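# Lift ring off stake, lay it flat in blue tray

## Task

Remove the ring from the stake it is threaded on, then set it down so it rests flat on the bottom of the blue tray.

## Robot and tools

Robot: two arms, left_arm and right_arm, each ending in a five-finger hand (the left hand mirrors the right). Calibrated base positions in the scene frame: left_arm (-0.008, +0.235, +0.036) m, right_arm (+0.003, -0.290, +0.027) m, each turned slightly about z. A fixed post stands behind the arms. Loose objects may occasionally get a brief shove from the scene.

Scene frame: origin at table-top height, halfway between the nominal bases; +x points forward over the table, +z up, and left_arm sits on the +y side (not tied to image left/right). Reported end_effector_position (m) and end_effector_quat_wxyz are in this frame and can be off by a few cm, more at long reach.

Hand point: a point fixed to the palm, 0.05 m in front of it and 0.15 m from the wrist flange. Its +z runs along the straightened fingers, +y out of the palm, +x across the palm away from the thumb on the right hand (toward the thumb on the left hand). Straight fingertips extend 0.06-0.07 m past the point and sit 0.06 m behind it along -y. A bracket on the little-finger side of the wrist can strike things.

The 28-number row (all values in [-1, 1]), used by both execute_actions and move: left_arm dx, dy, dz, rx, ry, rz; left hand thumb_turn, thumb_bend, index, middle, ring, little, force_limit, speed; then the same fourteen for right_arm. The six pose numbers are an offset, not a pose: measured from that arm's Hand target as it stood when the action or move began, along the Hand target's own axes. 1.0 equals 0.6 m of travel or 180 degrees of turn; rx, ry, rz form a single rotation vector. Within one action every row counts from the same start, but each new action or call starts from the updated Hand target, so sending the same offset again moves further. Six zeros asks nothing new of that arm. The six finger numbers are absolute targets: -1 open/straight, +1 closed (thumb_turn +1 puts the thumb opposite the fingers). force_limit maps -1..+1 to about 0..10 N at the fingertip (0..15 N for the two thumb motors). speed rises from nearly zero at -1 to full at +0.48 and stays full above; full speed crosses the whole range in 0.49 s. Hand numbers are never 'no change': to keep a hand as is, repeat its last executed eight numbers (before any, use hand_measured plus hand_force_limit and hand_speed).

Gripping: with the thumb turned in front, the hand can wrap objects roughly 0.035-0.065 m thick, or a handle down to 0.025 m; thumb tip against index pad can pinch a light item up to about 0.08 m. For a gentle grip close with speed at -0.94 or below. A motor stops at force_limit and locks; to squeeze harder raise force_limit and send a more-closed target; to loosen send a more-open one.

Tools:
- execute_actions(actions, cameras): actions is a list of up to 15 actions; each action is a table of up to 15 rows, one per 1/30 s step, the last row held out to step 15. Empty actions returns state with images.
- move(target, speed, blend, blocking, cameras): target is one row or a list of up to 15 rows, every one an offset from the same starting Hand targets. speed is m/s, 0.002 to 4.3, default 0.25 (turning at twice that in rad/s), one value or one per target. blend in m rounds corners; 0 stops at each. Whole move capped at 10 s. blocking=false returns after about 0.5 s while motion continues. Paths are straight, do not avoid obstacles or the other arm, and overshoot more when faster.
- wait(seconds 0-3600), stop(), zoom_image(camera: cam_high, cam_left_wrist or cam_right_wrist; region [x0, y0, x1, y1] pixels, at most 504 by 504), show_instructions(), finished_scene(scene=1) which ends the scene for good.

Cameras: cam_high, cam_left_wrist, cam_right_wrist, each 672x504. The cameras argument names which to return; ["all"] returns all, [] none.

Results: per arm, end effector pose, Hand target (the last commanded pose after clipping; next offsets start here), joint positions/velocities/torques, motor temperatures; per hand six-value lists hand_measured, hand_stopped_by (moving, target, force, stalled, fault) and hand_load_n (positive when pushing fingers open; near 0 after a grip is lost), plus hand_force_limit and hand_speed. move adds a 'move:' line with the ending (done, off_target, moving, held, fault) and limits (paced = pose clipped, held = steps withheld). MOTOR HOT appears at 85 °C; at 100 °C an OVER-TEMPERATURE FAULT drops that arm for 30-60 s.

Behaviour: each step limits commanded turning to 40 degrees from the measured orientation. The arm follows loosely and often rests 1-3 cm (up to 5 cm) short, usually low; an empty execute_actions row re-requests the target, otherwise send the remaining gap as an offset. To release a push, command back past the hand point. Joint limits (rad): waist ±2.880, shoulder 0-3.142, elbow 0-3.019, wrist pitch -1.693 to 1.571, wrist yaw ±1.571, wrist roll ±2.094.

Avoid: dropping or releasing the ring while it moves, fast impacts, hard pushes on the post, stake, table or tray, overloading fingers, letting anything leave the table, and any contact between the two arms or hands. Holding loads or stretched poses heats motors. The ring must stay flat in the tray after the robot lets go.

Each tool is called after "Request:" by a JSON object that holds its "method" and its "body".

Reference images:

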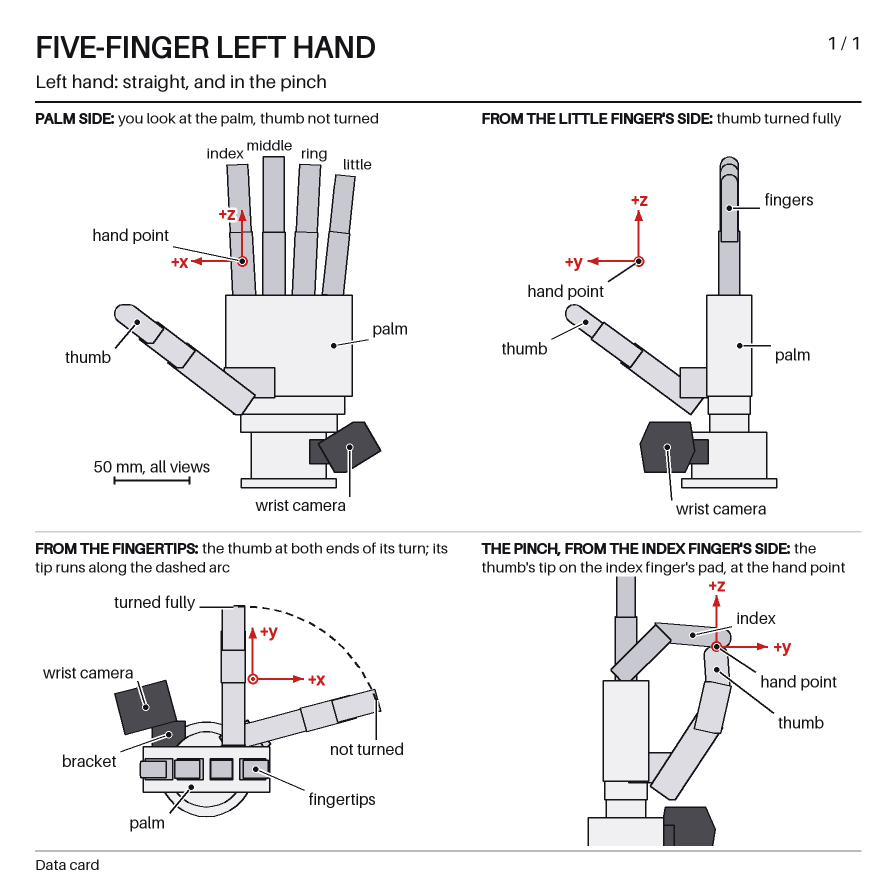

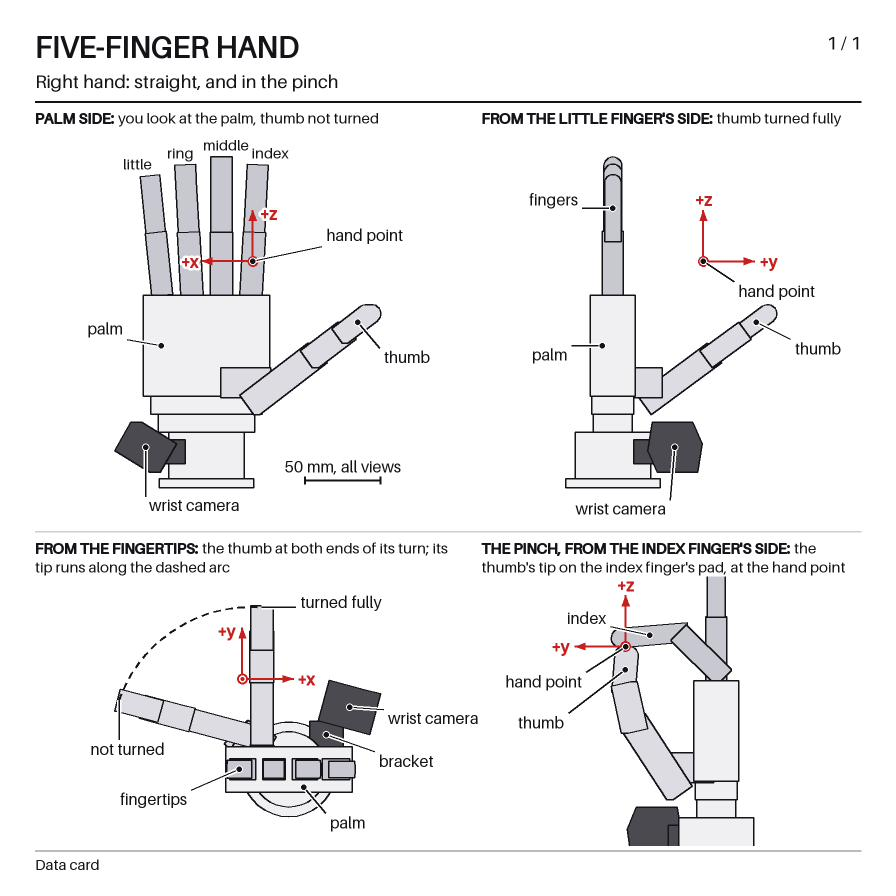

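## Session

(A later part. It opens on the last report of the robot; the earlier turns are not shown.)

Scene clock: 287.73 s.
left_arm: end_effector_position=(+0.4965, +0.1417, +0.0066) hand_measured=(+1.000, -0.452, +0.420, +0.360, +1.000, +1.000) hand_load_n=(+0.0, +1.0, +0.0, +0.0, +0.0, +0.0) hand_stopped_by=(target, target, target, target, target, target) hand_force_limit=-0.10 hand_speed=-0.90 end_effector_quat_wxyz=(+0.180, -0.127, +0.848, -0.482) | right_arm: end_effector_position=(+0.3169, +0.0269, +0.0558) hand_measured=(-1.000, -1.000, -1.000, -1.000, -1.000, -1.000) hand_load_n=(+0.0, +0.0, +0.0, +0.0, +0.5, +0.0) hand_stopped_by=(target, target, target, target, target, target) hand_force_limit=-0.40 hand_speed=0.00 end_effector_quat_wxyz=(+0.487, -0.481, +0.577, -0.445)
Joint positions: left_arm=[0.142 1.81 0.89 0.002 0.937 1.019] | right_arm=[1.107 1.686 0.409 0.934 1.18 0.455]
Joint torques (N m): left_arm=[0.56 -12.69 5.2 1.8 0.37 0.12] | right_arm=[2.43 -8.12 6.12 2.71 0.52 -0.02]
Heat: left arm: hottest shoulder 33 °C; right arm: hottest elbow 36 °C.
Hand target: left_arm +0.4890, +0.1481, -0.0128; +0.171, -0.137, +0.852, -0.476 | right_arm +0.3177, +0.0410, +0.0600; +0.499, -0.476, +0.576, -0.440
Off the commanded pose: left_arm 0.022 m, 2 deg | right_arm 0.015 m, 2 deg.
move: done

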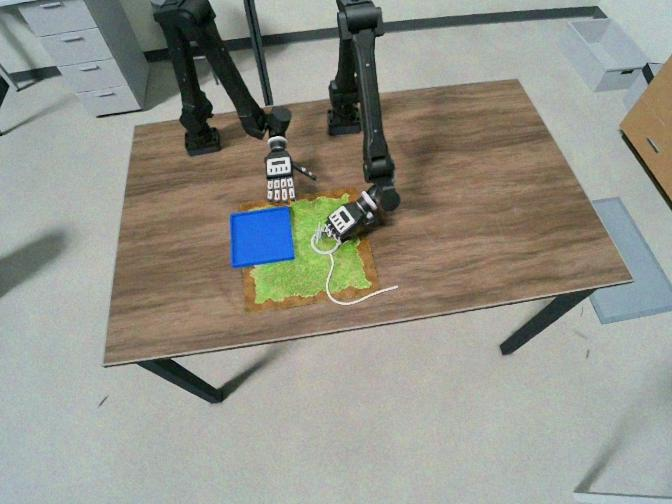

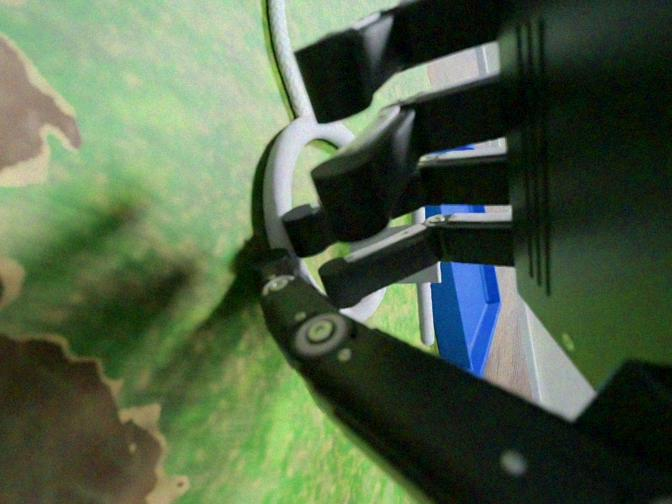

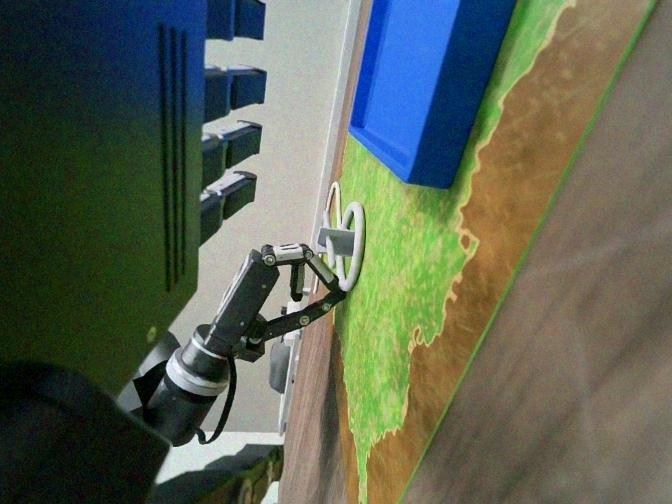

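Request:
{"method": "move", "body": {"target": [[0,0,0,0,0,0,1,-0.45,0.15,0.1,1,1,-0.1,-0.8,0,0,0,0,0,0,-1,-1,-1,-1,-1,-1,-0.4,0]], "speed": 0.03, "cameras": ["cam_high","cam_left_wrist","cam_right_wrist"]}}

Request:
{"method": "zoom_image", "body": {"camera": "cam_left_wrist", "region": [200, 80, 440, 340]}}

Request:
{"method": "zoom_image", "body": {"camera": "cam_right_wrist", "region": [300, 190, 390, 320]}}

Scene clock: 291.23 s.
left_arm: end_effector_position=(+0.4965, +0.1437, +0.0043) hand_measured=(+1.000, -0.452, +0.150, +0.100, +1.000, +1.000) hand_load_n=(+0.0, -0.5, +0.0, +0.0, +0.0, +0.0) hand_stopped_by=(target, target, target, target, target, target) hand_force_limit=-0.10 hand_speed=-0.80 end_effector_quat_wxyz=(+0.181, -0.130, +0.849, -0.480) | right_arm: end_effector_position=(+0.3169, +0.0269, +0.0558) hand_measured=(-1.000, -1.000, -1.000, -1.000, -1.000, -1.000) hand_load_n=(-0.5, +0.0, +0.0, +0.0, +0.0, +0.0) hand_stopped_by=(target, target, target, target, target, target) hand_force_limit=-0.40 hand_speed=0.00 end_effector_quat_wxyz=(+0.487, -0.481, +0.577, -0.445)
Joint positions: left_arm=[0.144 1.813 0.889 0.005 0.931 1.019] | right_arm=[1.107 1.686 0.409 0.934 1.18 0.455]
Joint torques (N m): left_arm=[0.56 -12.63 5.38 1.74 0.64 0.13] | right_arm=[3.14 -9.23 5.89 2.74 0.53 0.01]
Heat: left arm: hottest shoulder 33 °C; right arm: hottest elbow 35 °C.
Hand target: left_arm +0.4891, +0.1480, -0.0127; +0.171, -0.137, +0.852, -0.476 | right_arm +0.3177, +0.0410, +0.0600; +0.499, -0.476, +0.576, -0.440
Off the commanded pose: left_arm 0.019 m, 2 deg | right_arm 0.015 m, 2 deg.
move: done

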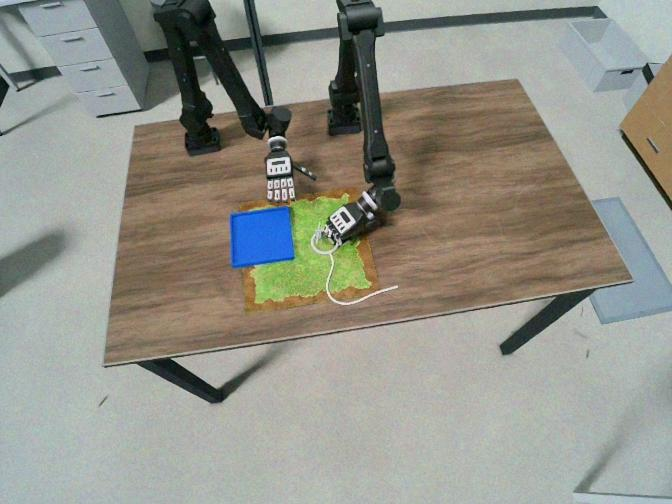

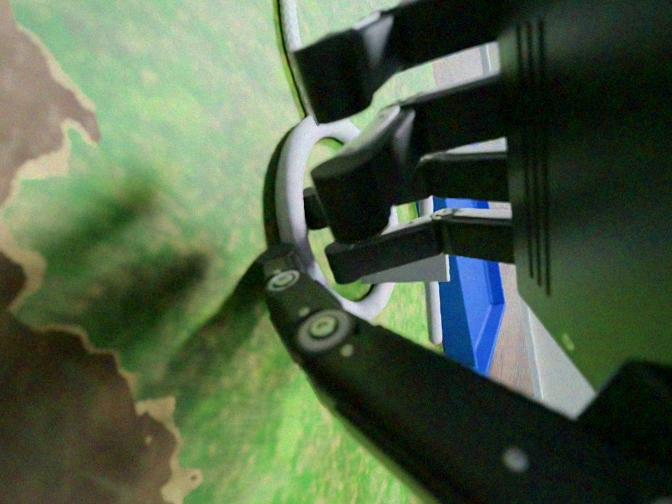

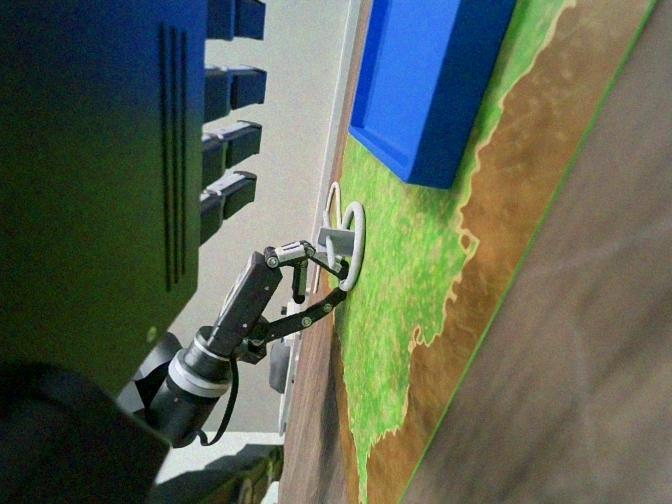

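Scaled by 1.938 from the camera's image (finer frame: 960x720).

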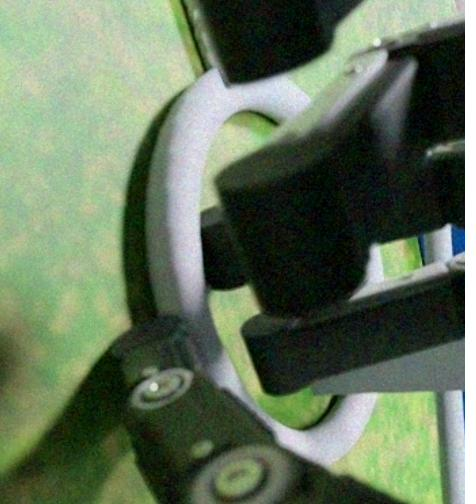

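Scaled by 3.877 from the camera's image (finer frame: 960x720).

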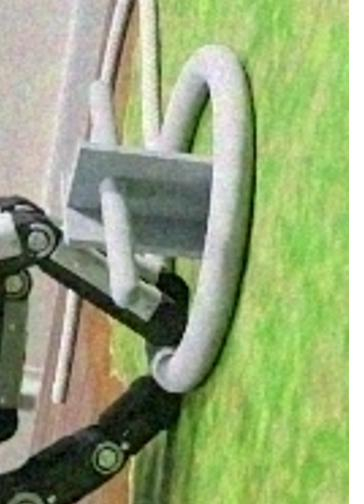

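Request:
{"method": "move", "body": {"target": [[0.0011,0.0057,0.0033,0,0,0,1,-0.38,0.20,0.16,1,1,0.0,-0.9,0,0,0,0,0,0,-1,-1,-1,-1,-1,-1,-0.4,0]], "speed": 0.03, "cameras": ["cam_high","cam_left_wrist","cam_right_wrist"]}}

Request:
{"method": "zoom_image", "body": {"camera": "cam_left_wrist", "region": [200, 80, 440, 340]}}

Request:
{"method": "zoom_image", "body": {"camera": "cam_right_wrist", "region": [300, 190, 390, 320]}}

Scene clock: 292.60 s.
left_arm: end_effector_position=(+0.4952, +0.1429, +0.0032) hand_measured=(+1.000, -0.382, +0.200, +0.160, +1.000, +1.000) hand_load_n=(-0.5, +3.0, +0.0, +2.5, +0.0, +0.0) hand_stopped_by=(target, target, target, target, target, target) hand_force_limit=0.00 hand_speed=-0.90 end_effector_quat_wxyz=(+0.179, -0.129, +0.848, -0.481) | right_arm: end_effector_position=(+0.3169, +0.0269, +0.0558) hand_measured=(-1.000, -1.000, -1.000, -1.000, -1.000, -1.000) hand_load_n=(-0.5, +0.0, +0.0, +0.0, +0.0, +0.0) hand_stopped_by=(target, target, target, target, target, target) hand_force_limit=-0.40 hand_speed=0.00 end_effector_quat_wxyz=(+0.487, -0.481, +0.577, -0.445)
Joint positions: left_arm=[0.144 1.815 0.886 0.008 0.935 1.019] | right_arm=[1.107 1.686 0.409 0.934 1.18 0.455]
Joint torques (N m): left_arm=[0.26 -12.28 5.27 2.09 0.44 0.13] | right_arm=[3.08 -9.47 6.13 2.78 0.44 0.05]
Heat: left arm: hottest shoulder 33 °C; right arm: hottest elbow 35 °C.
Hand target: left_arm +0.4890, +0.1480, -0.0168; +0.171, -0.137, +0.852, -0.476 | right_arm +0.3177, +0.0410, +0.0600; +0.499, -0.476, +0.576, -0.440
Off the commanded pose: left_arm 0.021 m, 1 deg | right_arm 0.015 m, 2 deg.
move: off_target (left_arm)

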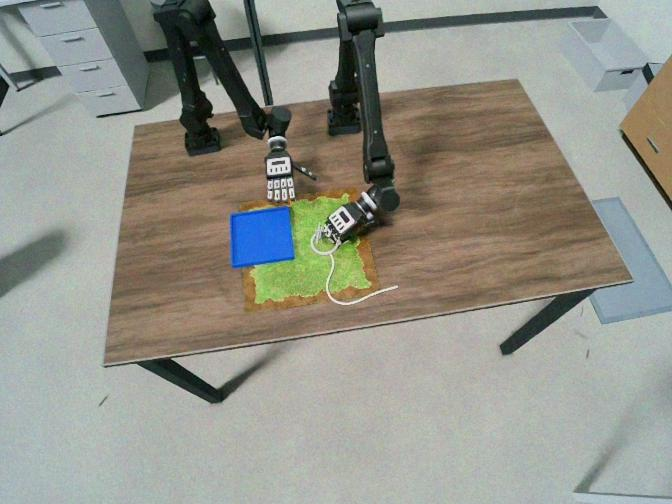

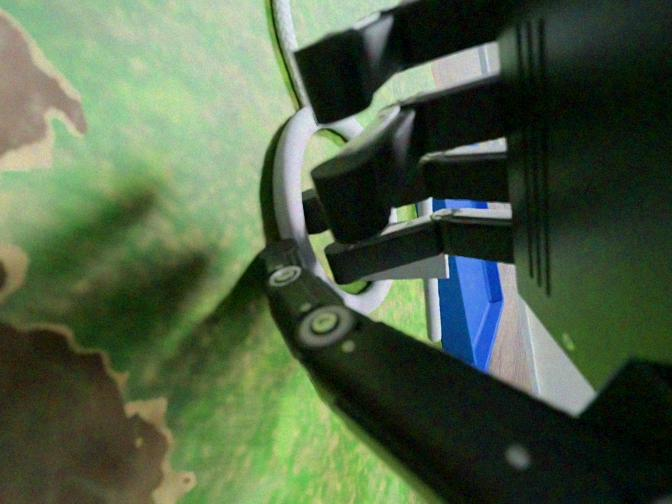

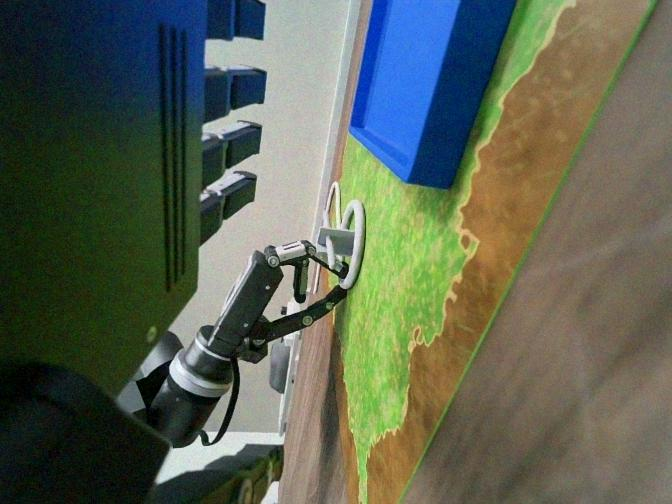

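Scaled by 1.938 from the camera's image (finer frame: 960x720).

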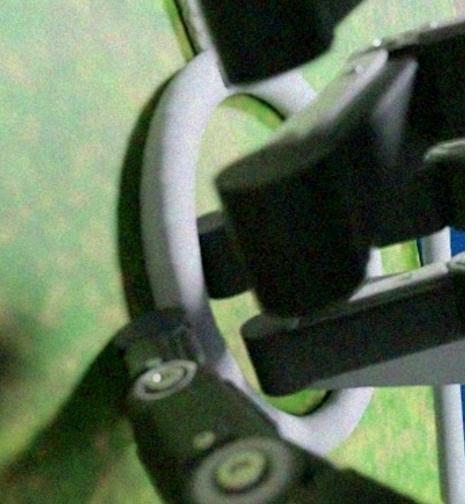

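Scaled by 3.877 from the camera's image (finer frame: 960x720).

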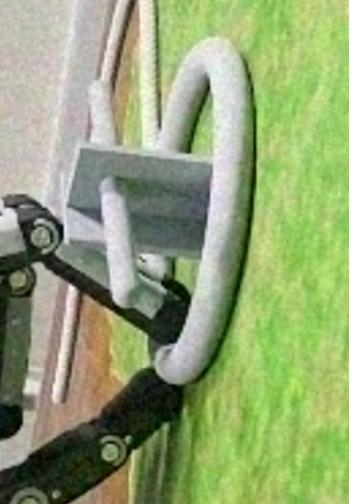

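Request:
{"method": "move", "body": {"target": [[0,0,0,0,0,0,1,-0.38,0.27,0.24,1,1,0.0,-0.9,0,0,0,0,0,0,-1,-1,-1,-1,-1,-1,-0.4,0]], "speed": 0.03, "cameras": ["cam_high","cam_left_wrist","cam_right_wrist"]}}

Request:
{"method": "zoom_image", "body": {"camera": "cam_left_wrist", "region": [200, 80, 440, 340]}}

Request:
{"method": "zoom_image", "body": {"camera": "cam_right_wrist", "region": [320, 250, 370, 310]}}

Scene clock: 293.73 s.
left_arm: end_effector_position=(+0.4951, +0.1424, +0.0035) hand_measured=(+1.000, -0.382, +0.270, +0.184, +1.000, +1.000) hand_load_n=(-1.5, +6.0, +3.5, +4.0, +0.0, +0.0) hand_stopped_by=(target, target, target, force, target, target) hand_force_limit=0.00 hand_speed=-0.90 end_effector_quat_wxyz=(+0.179, -0.128, +0.848, -0.483) | right_arm: end_effector_position=(+0.3169, +0.0269, +0.0558) hand_measured=(-1.000, -1.000, -1.000, -1.000, -1.000, -1.000) hand_load_n=(+0.0, +0.0, +0.0, -0.5, +0.0, +0.0) hand_stopped_by=(target, target, target, target, target, target) hand_force_limit=-0.40 hand_speed=0.00 end_effector_quat_wxyz=(+0.487, -0.481, +0.577, -0.445)
Joint positions: left_arm=[0.144 1.815 0.886 0.009 0.939 1.019] | right_arm=[1.107 1.686 0.409 0.934 1.18 0.455]
Joint torques (N m): left_arm=[0.38 -12.04 5.34 1.92 0.27 0.12] | right_arm=[2.9 -8.7 6.09 2.81 0.47 0.04]
Heat: left arm: hottest shoulder 33 °C; right arm: hottest elbow 35 °C.
Hand target: left_arm +0.4889, +0.1480, -0.0169; +0.171, -0.137, +0.852, -0.476 | right_arm +0.3177, +0.0410, +0.0600; +0.499, -0.476, +0.576, -0.440
Off the commanded pose: left_arm 0.022 m, 2 deg | right_arm 0.015 m, 2 deg.
move: done

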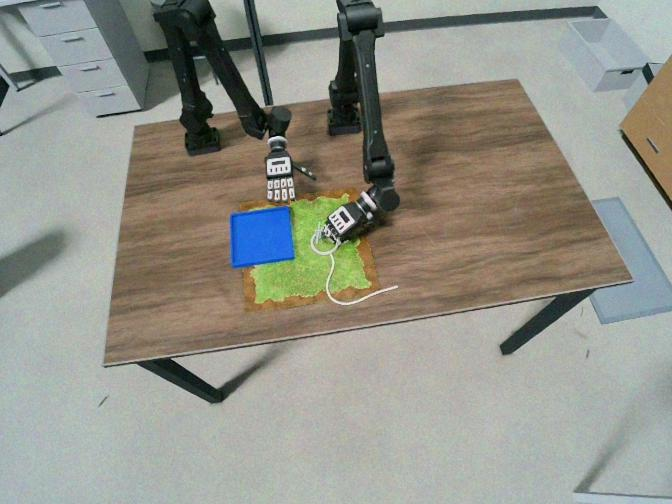

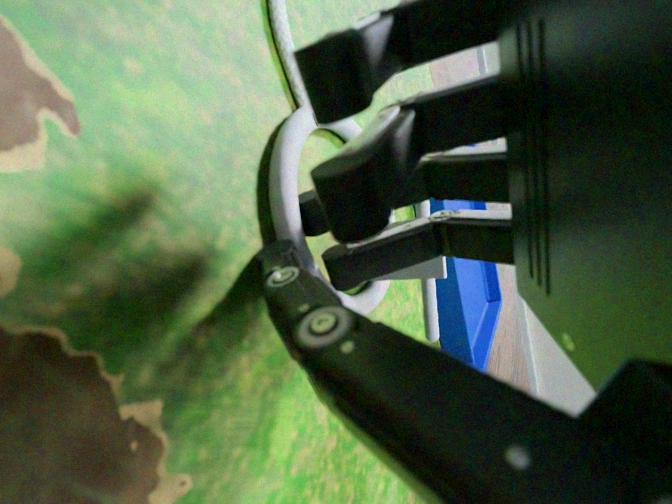

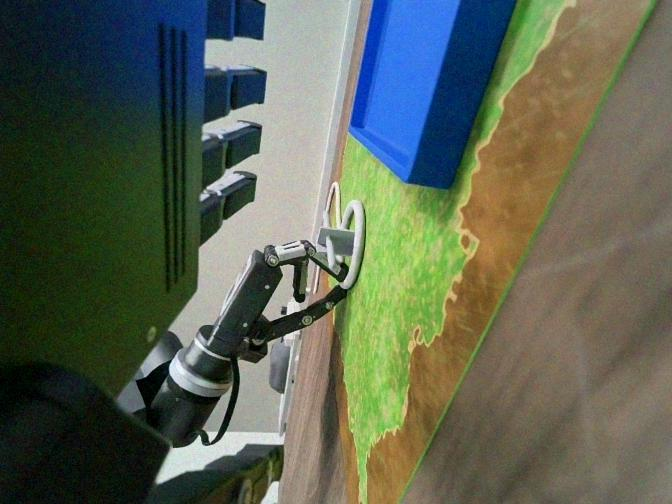

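Scaled by 1.938 from the camera's image (finer frame: 960x720).

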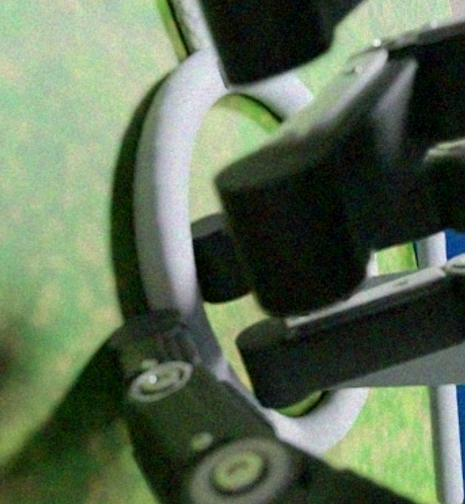

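Scaled by 8.400 from the camera's image (finer frame: 960x720).

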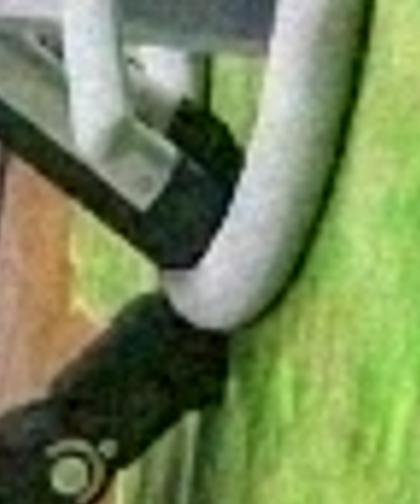

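Request:
{"method": "move", "body": {"target": [[-0.0160,-0.0474,-0.0102,0,0,0,1,-0.38,0.27,0.24,1,1,0.0,-0.9,0,0,0,0,0,0,-1,-1,-1,-1,-1,-1,-0.4,0]], "speed": 0.02, "cameras": ["cam_high","cam_right_wrist"]}}

Request:
{"method": "zoom_image", "body": {"camera": "cam_right_wrist", "region": [300, 190, 390, 320]}}

Request:
{"method": "zoom_image", "body": {"camera": "cam_high", "region": [305, 215, 355, 265]}}

Scene clock: 296.17 s.
left_arm: end_effector_position=(+0.4894, +0.1439, +0.0057) hand_measured=(+1.000, -0.382, +0.270, +0.184, +1.000, +1.000) hand_load_n=(+0.0, +0.0, +0.5, +0.5, +0.0, +0.5) hand_stopped_by=(target, target, target, force, target, target) hand_force_limit=0.00 hand_speed=-0.90 end_effector_quat_wxyz=(+0.169, -0.138, +0.852, -0.476) | right_arm: end_effector_position=(+0.3169, +0.0269, +0.0558) hand_measured=(-1.000, -1.000, -1.000, -1.000, -1.000, -1.000) hand_load_n=(+0.0, +0.0, +0.0, +0.0, +0.0, -0.5) hand_stopped_by=(target, target, target, target, target, target) hand_force_limit=-0.40 hand_speed=0.00 end_effector_quat_wxyz=(+0.487, -0.481, +0.577, -0.445)
Joint positions: left_arm=[0.144 1.8 0.886 -0.035 0.925 1.019] | right_arm=[1.107 1.686 0.409 0.934 1.18 0.455]
Joint torques (N m): left_arm=[-0.73 -15.27 7.88 0.87 0.53 -0.07] | right_arm=[2.37 -9.29 6.23 2.66 0.5 0.05]
Heat: left arm: hottest shoulder 33 °C; right arm: hottest elbow 35 °C.
Hand target: left_arm +0.4971, +0.1420, +0.0120; +0.171, -0.137, +0.852, -0.476 | right_arm +0.3177, +0.0410, +0.0600; +0.499, -0.476, +0.576, -0.440
Off the commanded pose: left_arm 0.010 m, 0 deg | right_arm 0.015 m, 2 deg.
move: done

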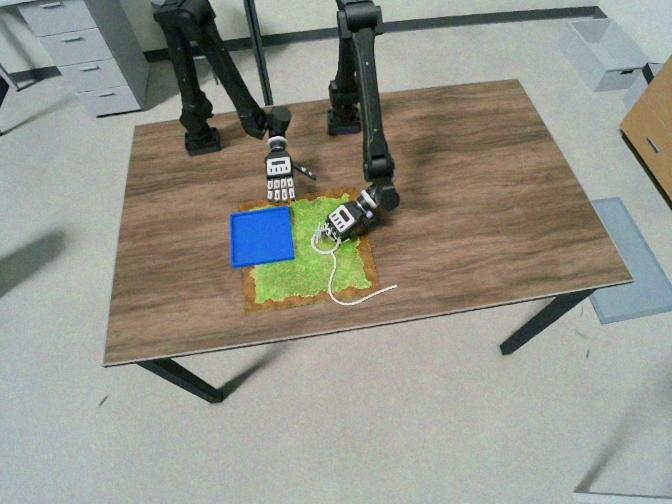

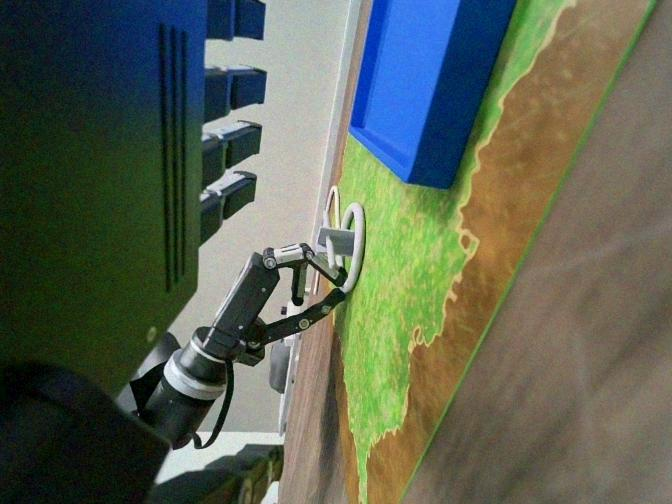

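Scaled by 3.877 from the camera's image (finer frame: 960x720).

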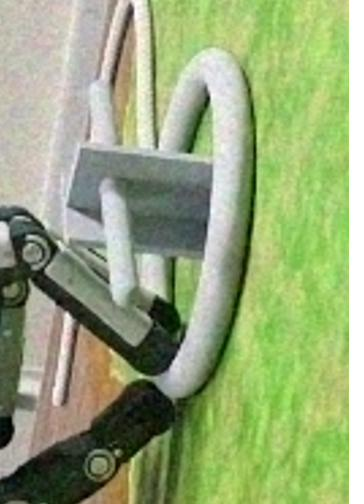

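Scaled by 10.080 from the camera's image (finer frame: 960x720).

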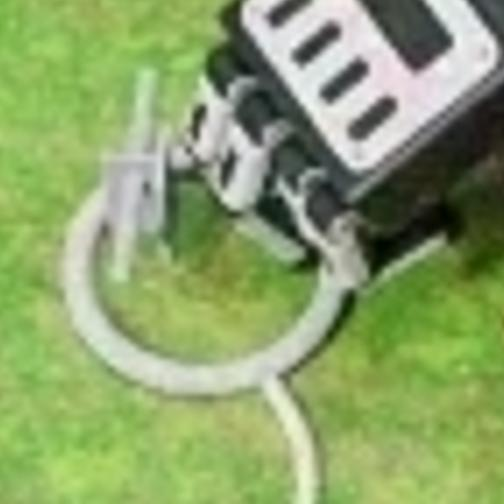

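Request:
{"method": "move", "body": {"target": [[0,0,0,0,0,0,1,-0.48,0.12,0.08,1,1,0.0,-0.7,0,0,0,0,0,0,-1,-1,-1,-1,-1,-1,-0.4,0],[0.0139,0.0429,0.0088,0,0,0,1,-0.48,0.12,0.08,1,1,0.0,-0.7,0,0,0,0,0,0,-1,-1,-1,-1,-1,-1,-0.4,0]], "speed": 0.03, "cameras": ["cam_high","cam_left_wrist","cam_right_wrist"]}}

Request:
{"method": "zoom_image", "body": {"camera": "cam_left_wrist", "region": [200, 80, 440, 340]}}

Request:
{"method": "zoom_image", "body": {"camera": "cam_right_wrist", "region": [320, 250, 370, 310]}}

Scene clock: 304.33 s.
left_arm: end_effector_position=(+0.4949, +0.1435, +0.0047) hand_measured=(+1.000, -0.480, +0.120, +0.080, +1.000, +1.000) hand_load_n=(+0.5, -1.0, +0.0, +0.0, +0.0, +0.0) hand_stopped_by=(target, target, target, target, target, target) hand_force_limit=0.00 hand_speed=-0.70 end_effector_quat_wxyz=(+0.179, -0.130, +0.849, -0.480) | right_arm: end_effector_position=(+0.3169, +0.0269, +0.0558) hand_measured=(-1.000, -1.000, -1.000, -1.000, -1.000, -1.000) hand_load_n=(-0.5, +0.0, +0.0, +0.0, +0.0, +0.0) hand_stopped_by=(target, target, target, target, target, target) hand_force_limit=-0.40 hand_speed=0.00 end_effector_quat_wxyz=(+0.487, -0.481, +0.577, -0.445)
Joint positions: left_arm=[0.144 1.81 0.886 0.001 0.931 1.019] | right_arm=[1.107 1.686 0.409 0.934 1.18 0.455]
Joint torques (N m): left_arm=[0.5 -12.04 5.63 1.99 0.6 0.11] | right_arm=[2.96 -9.17 6.17 2.61 0.46 0.03]
Heat: left arm: hottest shoulder 33 °C; right arm: hottest elbow 35 °C.
Hand target: left_arm +0.4900, +0.1478, -0.0139; +0.171, -0.137, +0.852, -0.476 | right_arm +0.3177, +0.0410, +0.0600; +0.499, -0.476, +0.576, -0.440
Off the commanded pose: left_arm 0.020 m, 1 deg | right_arm 0.015 m, 2 deg.
move: off_target (left_arm)

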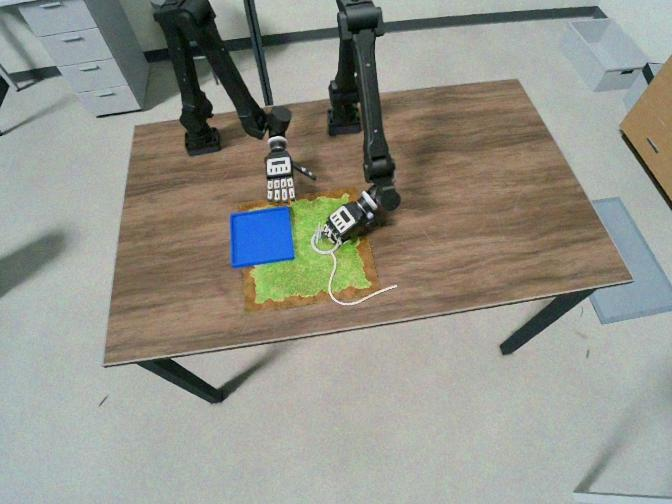

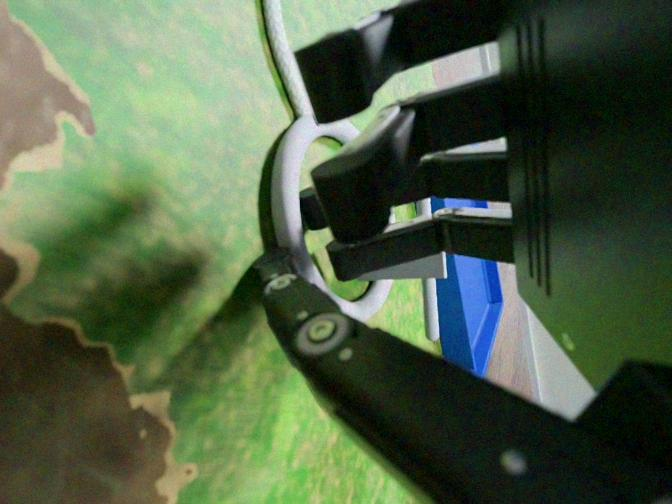

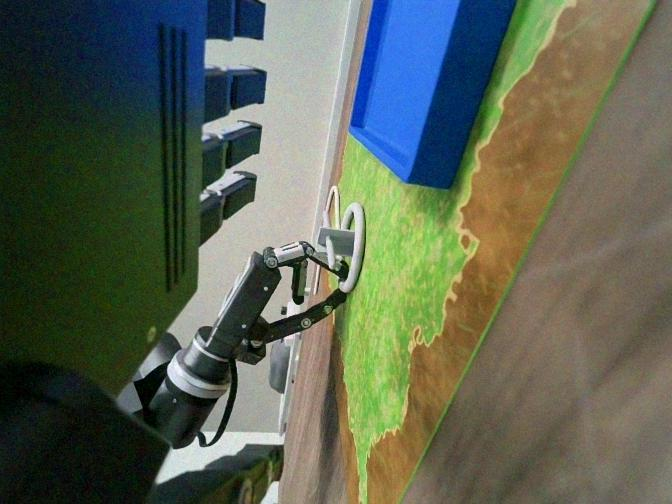

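Scaled by 1.938 from the camera's image (finer frame: 960x720).

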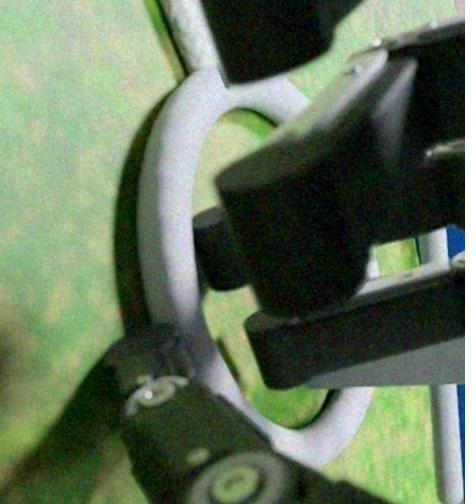

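Scaled by 8.400 from the camera's image (finer frame: 960x720).

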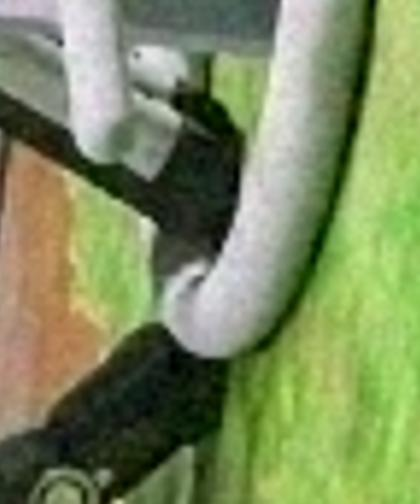

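Request:
{"method": "move", "body": {"target": [[-0.0188,-0.0338,-0.0024,0,0,0,1,-0.48,0.12,0.08,1,1,0.0,-0.7,0,0,0,0,0,0,-1,-1,-1,-1,-1,-1,-0.4,0]], "speed": 0.03, "cameras": ["cam_high","cam_left_wrist","cam_right_wrist"]}}

Request:
{"method": "zoom_image", "body": {"camera": "cam_left_wrist", "region": [200, 80, 440, 340]}}

Request:
{"method": "zoom_image", "body": {"camera": "cam_right_wrist", "region": [320, 250, 370, 310]}}

Scene clock: 307.07 s.
left_arm: end_effector_position=(+0.4932, +0.1439, +0.0041) hand_measured=(+1.000, -0.480, +0.120, +0.080, +1.000, +1.000) hand_load_n=(+0.0, -1.0, +0.0, +0.0, +0.0, +0.0) hand_stopped_by=(target, target, target, target, target, target) hand_force_limit=0.00 hand_speed=-0.70 end_effector_quat_wxyz=(+0.172, -0.136, +0.851, -0.477) | right_arm: end_effector_position=(+0.3169, +0.0269, +0.0558) hand_measured=(-1.000, -1.000, -1.000, -1.000, -1.000, -1.000) hand_load_n=(+0.0, +0.0, +0.0, +0.0, +0.0, +0.0) hand_stopped_by=(target, target, target, target, target, target) hand_force_limit=-0.40 hand_speed=0.00 end_effector_quat_wxyz=(+0.487, -0.481, +0.577, -0.445)
Joint positions: left_arm=[0.144 1.81 0.893 -0.025 0.927 1.019] | right_arm=[1.107 1.686 0.409 0.934 1.18 0.455]
Joint torques (N m): left_arm=[-0.44 -14.45 8.16 0.94 0.45 -0.05] | right_arm=[2.61 -9 5.96 2.56 0.51 0]
Heat: left arm: hottest shoulder 33 °C; right arm: hottest elbow 35 °C.
Hand target: left_arm +0.5010, +0.1430, +0.0060; +0.171, -0.137, +0.852, -0.476 | right_arm +0.3177, +0.0410, +0.0600; +0.499, -0.476, +0.576, -0.440
Off the commanded pose: left_arm 0.008 m, 0 deg | right_arm 0.015 m, 2 deg.
move: done

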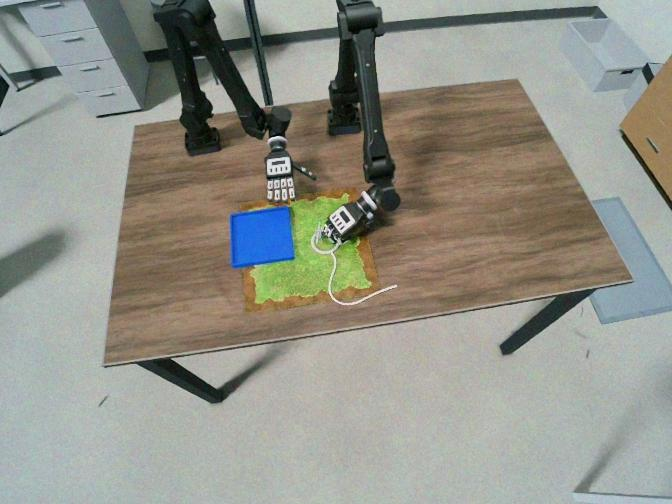

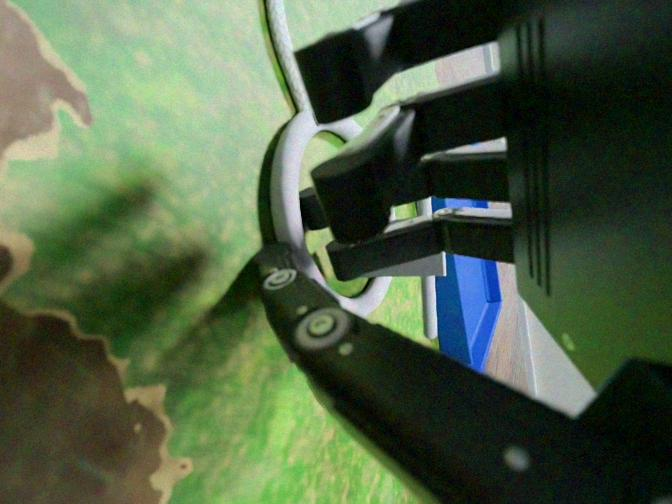

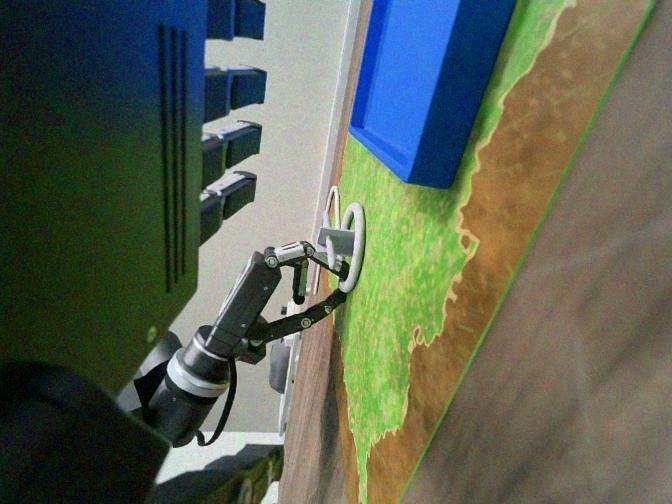

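Scaled by 1.938 from the camera's image (finer frame: 960x720).

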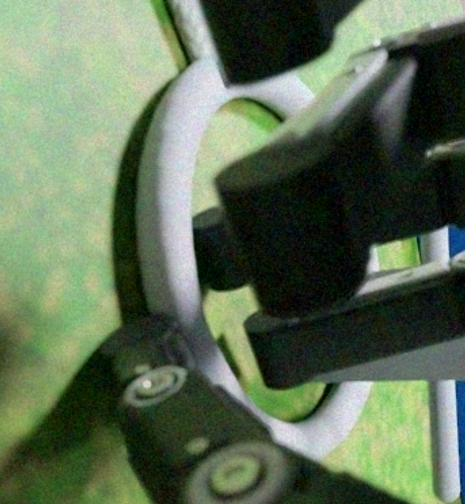

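Scaled by 8.400 from the camera's image (finer frame: 960x720).

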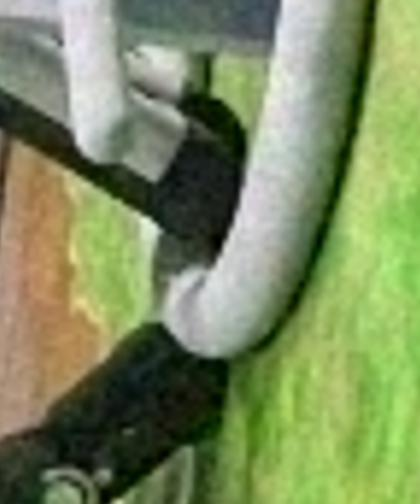

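Request:
{"method": "move", "body": {"target": [[0,0,0,0,0,0,1,-0.38,0.2,0.15,1,1,0.1,-0.9,0,0,0,0,0,0,-1,-1,-1,-1,-1,-1,-0.4,0],[0,0,0,0,0,0,1,-0.38,0.27,0.26,1,1,0.1,-0.9,0,0,0,0,0,0,-1,-1,-1,-1,-1,-1,-0.4,0]], "speed": 0.03, "cameras": ["cam_high","cam_left_wrist","cam_right_wrist"]}}

Request:
{"method": "zoom_image", "body": {"camera": "cam_left_wrist", "region": [200, 80, 440, 340]}}

Request:
{"method": "zoom_image", "body": {"camera": "cam_right_wrist", "region": [320, 250, 370, 310]}}

Scene clock: 309.00 s.
left_arm: end_effector_position=(+0.4920, +0.1437, +0.0038) hand_measured=(+1.000, -0.382, +0.270, +0.194, +1.000, +1.000) hand_load_n=(+0.0, +7.0, +3.0, +4.5, +0.0, +0.0) hand_stopped_by=(target, target, target, force, target, target) hand_force_limit=0.10 hand_speed=-0.90 end_effector_quat_wxyz=(+0.169, -0.138, +0.851, -0.478) | right_arm: end_effector_position=(+0.3169, +0.0269, +0.0558) hand_measured=(-1.000, -1.000, -1.000, -1.000, -1.000, -1.000) hand_load_n=(-0.5, +0.0, +0.0, -0.5, +0.0, -0.5) hand_stopped_by=(target, target, target, target, target, target) hand_force_limit=-0.40 hand_speed=0.00 end_effector_quat_wxyz=(+0.487, -0.481, +0.577, -0.445)
Joint positions: left_arm=[0.144 1.81 0.893 -0.03 0.928 1.018] | right_arm=[1.107 1.686 0.409 0.934 1.18 0.455]
Joint torques (N m): left_arm=[-0.44 -14.33 8.14 1.13 0.42 -0.02] | right_arm=[2.78 -9.17 6.04 2.74 0.49 0.07]
Heat: left arm: hottest shoulder 33 °C; right arm: hottest elbow 35 °C.
Hand target: left_arm +0.5010, +0.1431, +0.0060; +0.171, -0.137, +0.852, -0.476 | right_arm +0.3177, +0.0410, +0.0600; +0.499, -0.476, +0.576, -0.440
Off the commanded pose: left_arm 0.009 m, 0 deg | right_arm 0.015 m, 2 deg.
move: done

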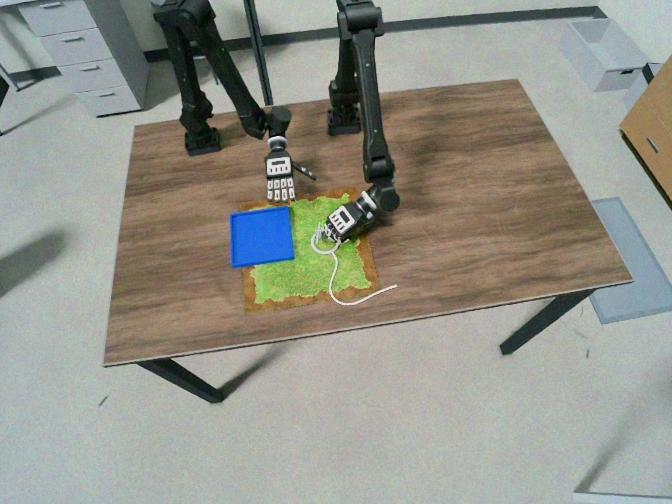

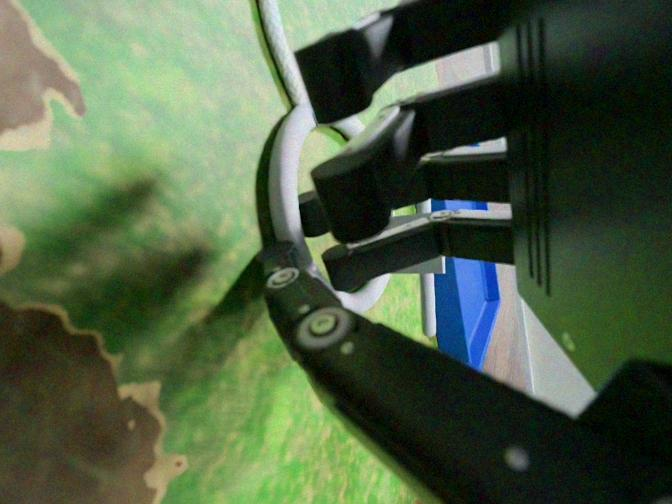

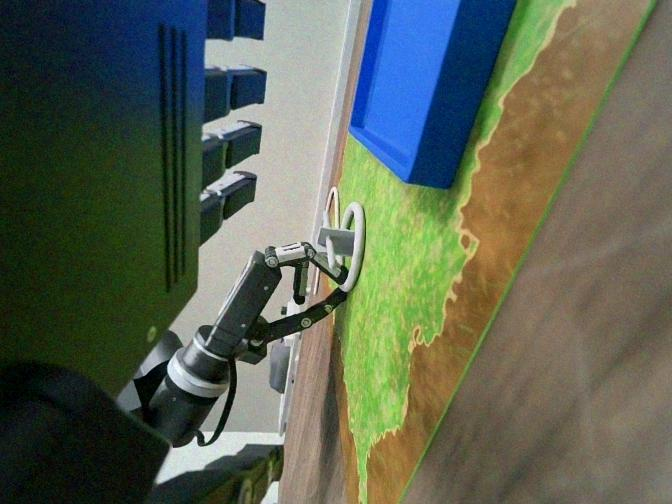

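Scaled by 1.938 from the camera's image (finer frame: 960x720).

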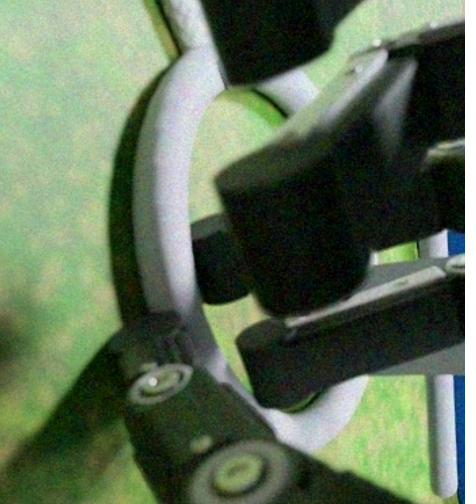

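Scaled by 8.400 from the camera's image (finer frame: 960x720).

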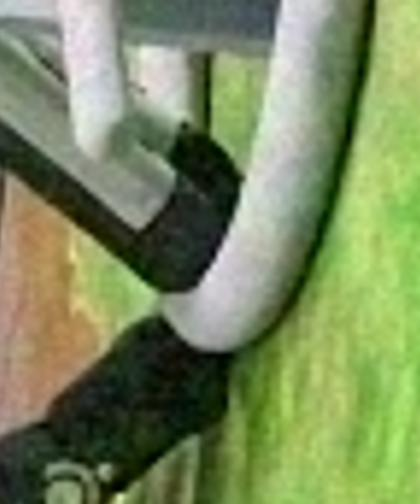

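Request:
{"method": "move", "body": {"target": [[-0.0021,-0.0114,-0.0065,0,0,0,1,-0.38,0.27,0.26,1,1,0.1,-0.9,0,0,0,0,0,0,-1,-1,-1,-1,-1,-1,-0.4,0]], "speed": 0.015, "cameras": ["cam_high","cam_right_wrist"]}}

Request:
{"method": "zoom_image", "body": {"camera": "cam_right_wrist", "region": [300, 190, 390, 320]}}

Scene clock: 310.27 s.
left_arm: end_effector_position=(+0.4895, +0.1439, +0.0058) hand_measured=(+1.000, -0.382, +0.270, +0.194, +1.000, +1.000) hand_load_n=(+0.0, +2.0, +0.0, +2.0, +0.0, +0.0) hand_stopped_by=(target, target, target, force, target, target) hand_force_limit=0.10 hand_speed=-0.90 end_effector_quat_wxyz=(+0.165, -0.141, +0.852, -0.476) | right_arm: end_effector_position=(+0.3169, +0.0269, +0.0558) hand_measured=(-1.000, -1.000, -1.000, -1.000, -1.000, -1.000) hand_load_n=(-0.5, +0.0, +0.0, +0.0, -0.5, +0.0) hand_stopped_by=(target, target, target, target, target, target) hand_force_limit=-0.40 hand_speed=0.00 end_effector_quat_wxyz=(+0.487, -0.481, +0.577, -0.445)
Joint positions: left_arm=[0.144 1.802 0.893 -0.048 0.925 1.018] | right_arm=[1.107 1.686 0.409 0.934 1.18 0.455]
Joint torques (N m): left_arm=[-0.44 -15.15 8.44 1.01 0.57 -0.02] | right_arm=[3.66 -9.82 6.04 2.95 0.51 0.04]
Heat: left arm: hottest shoulder 33 °C; right arm: hottest elbow 35 °C.
Hand target: left_arm +0.5010, +0.1431, +0.0140; +0.171, -0.137, +0.852, -0.476 | right_arm +0.3177, +0.0410, +0.0600; +0.499, -0.476, +0.576, -0.440
Off the commanded pose: left_arm 0.014 m, 1 deg | right_arm 0.015 m, 2 deg.
move: off_target (left_arm)

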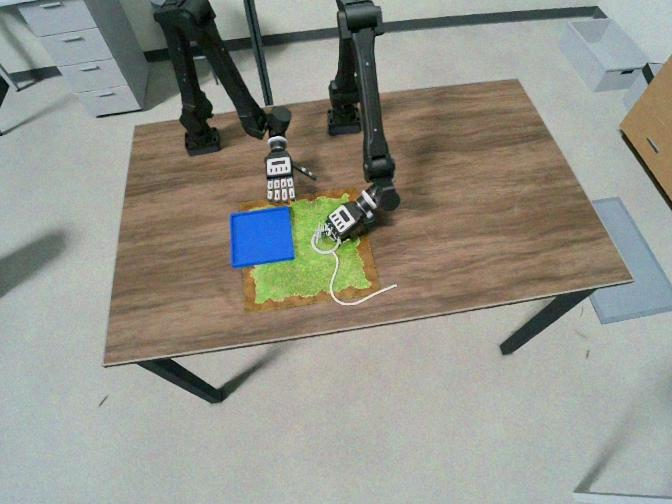

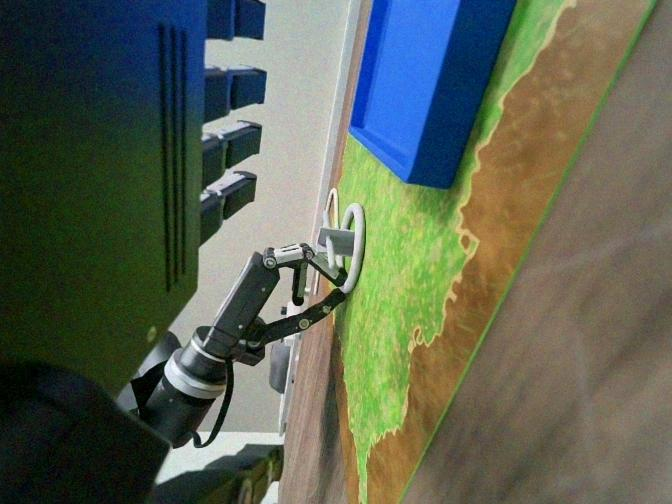

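Scaled by 3.877 from the camera's image (finer frame: 960x720).

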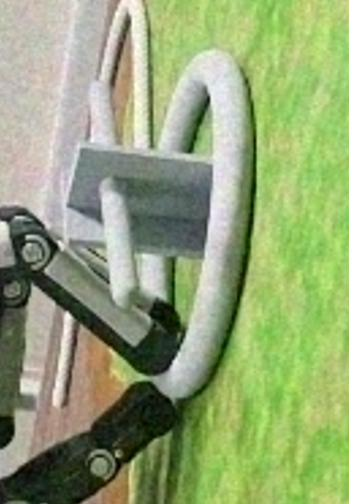

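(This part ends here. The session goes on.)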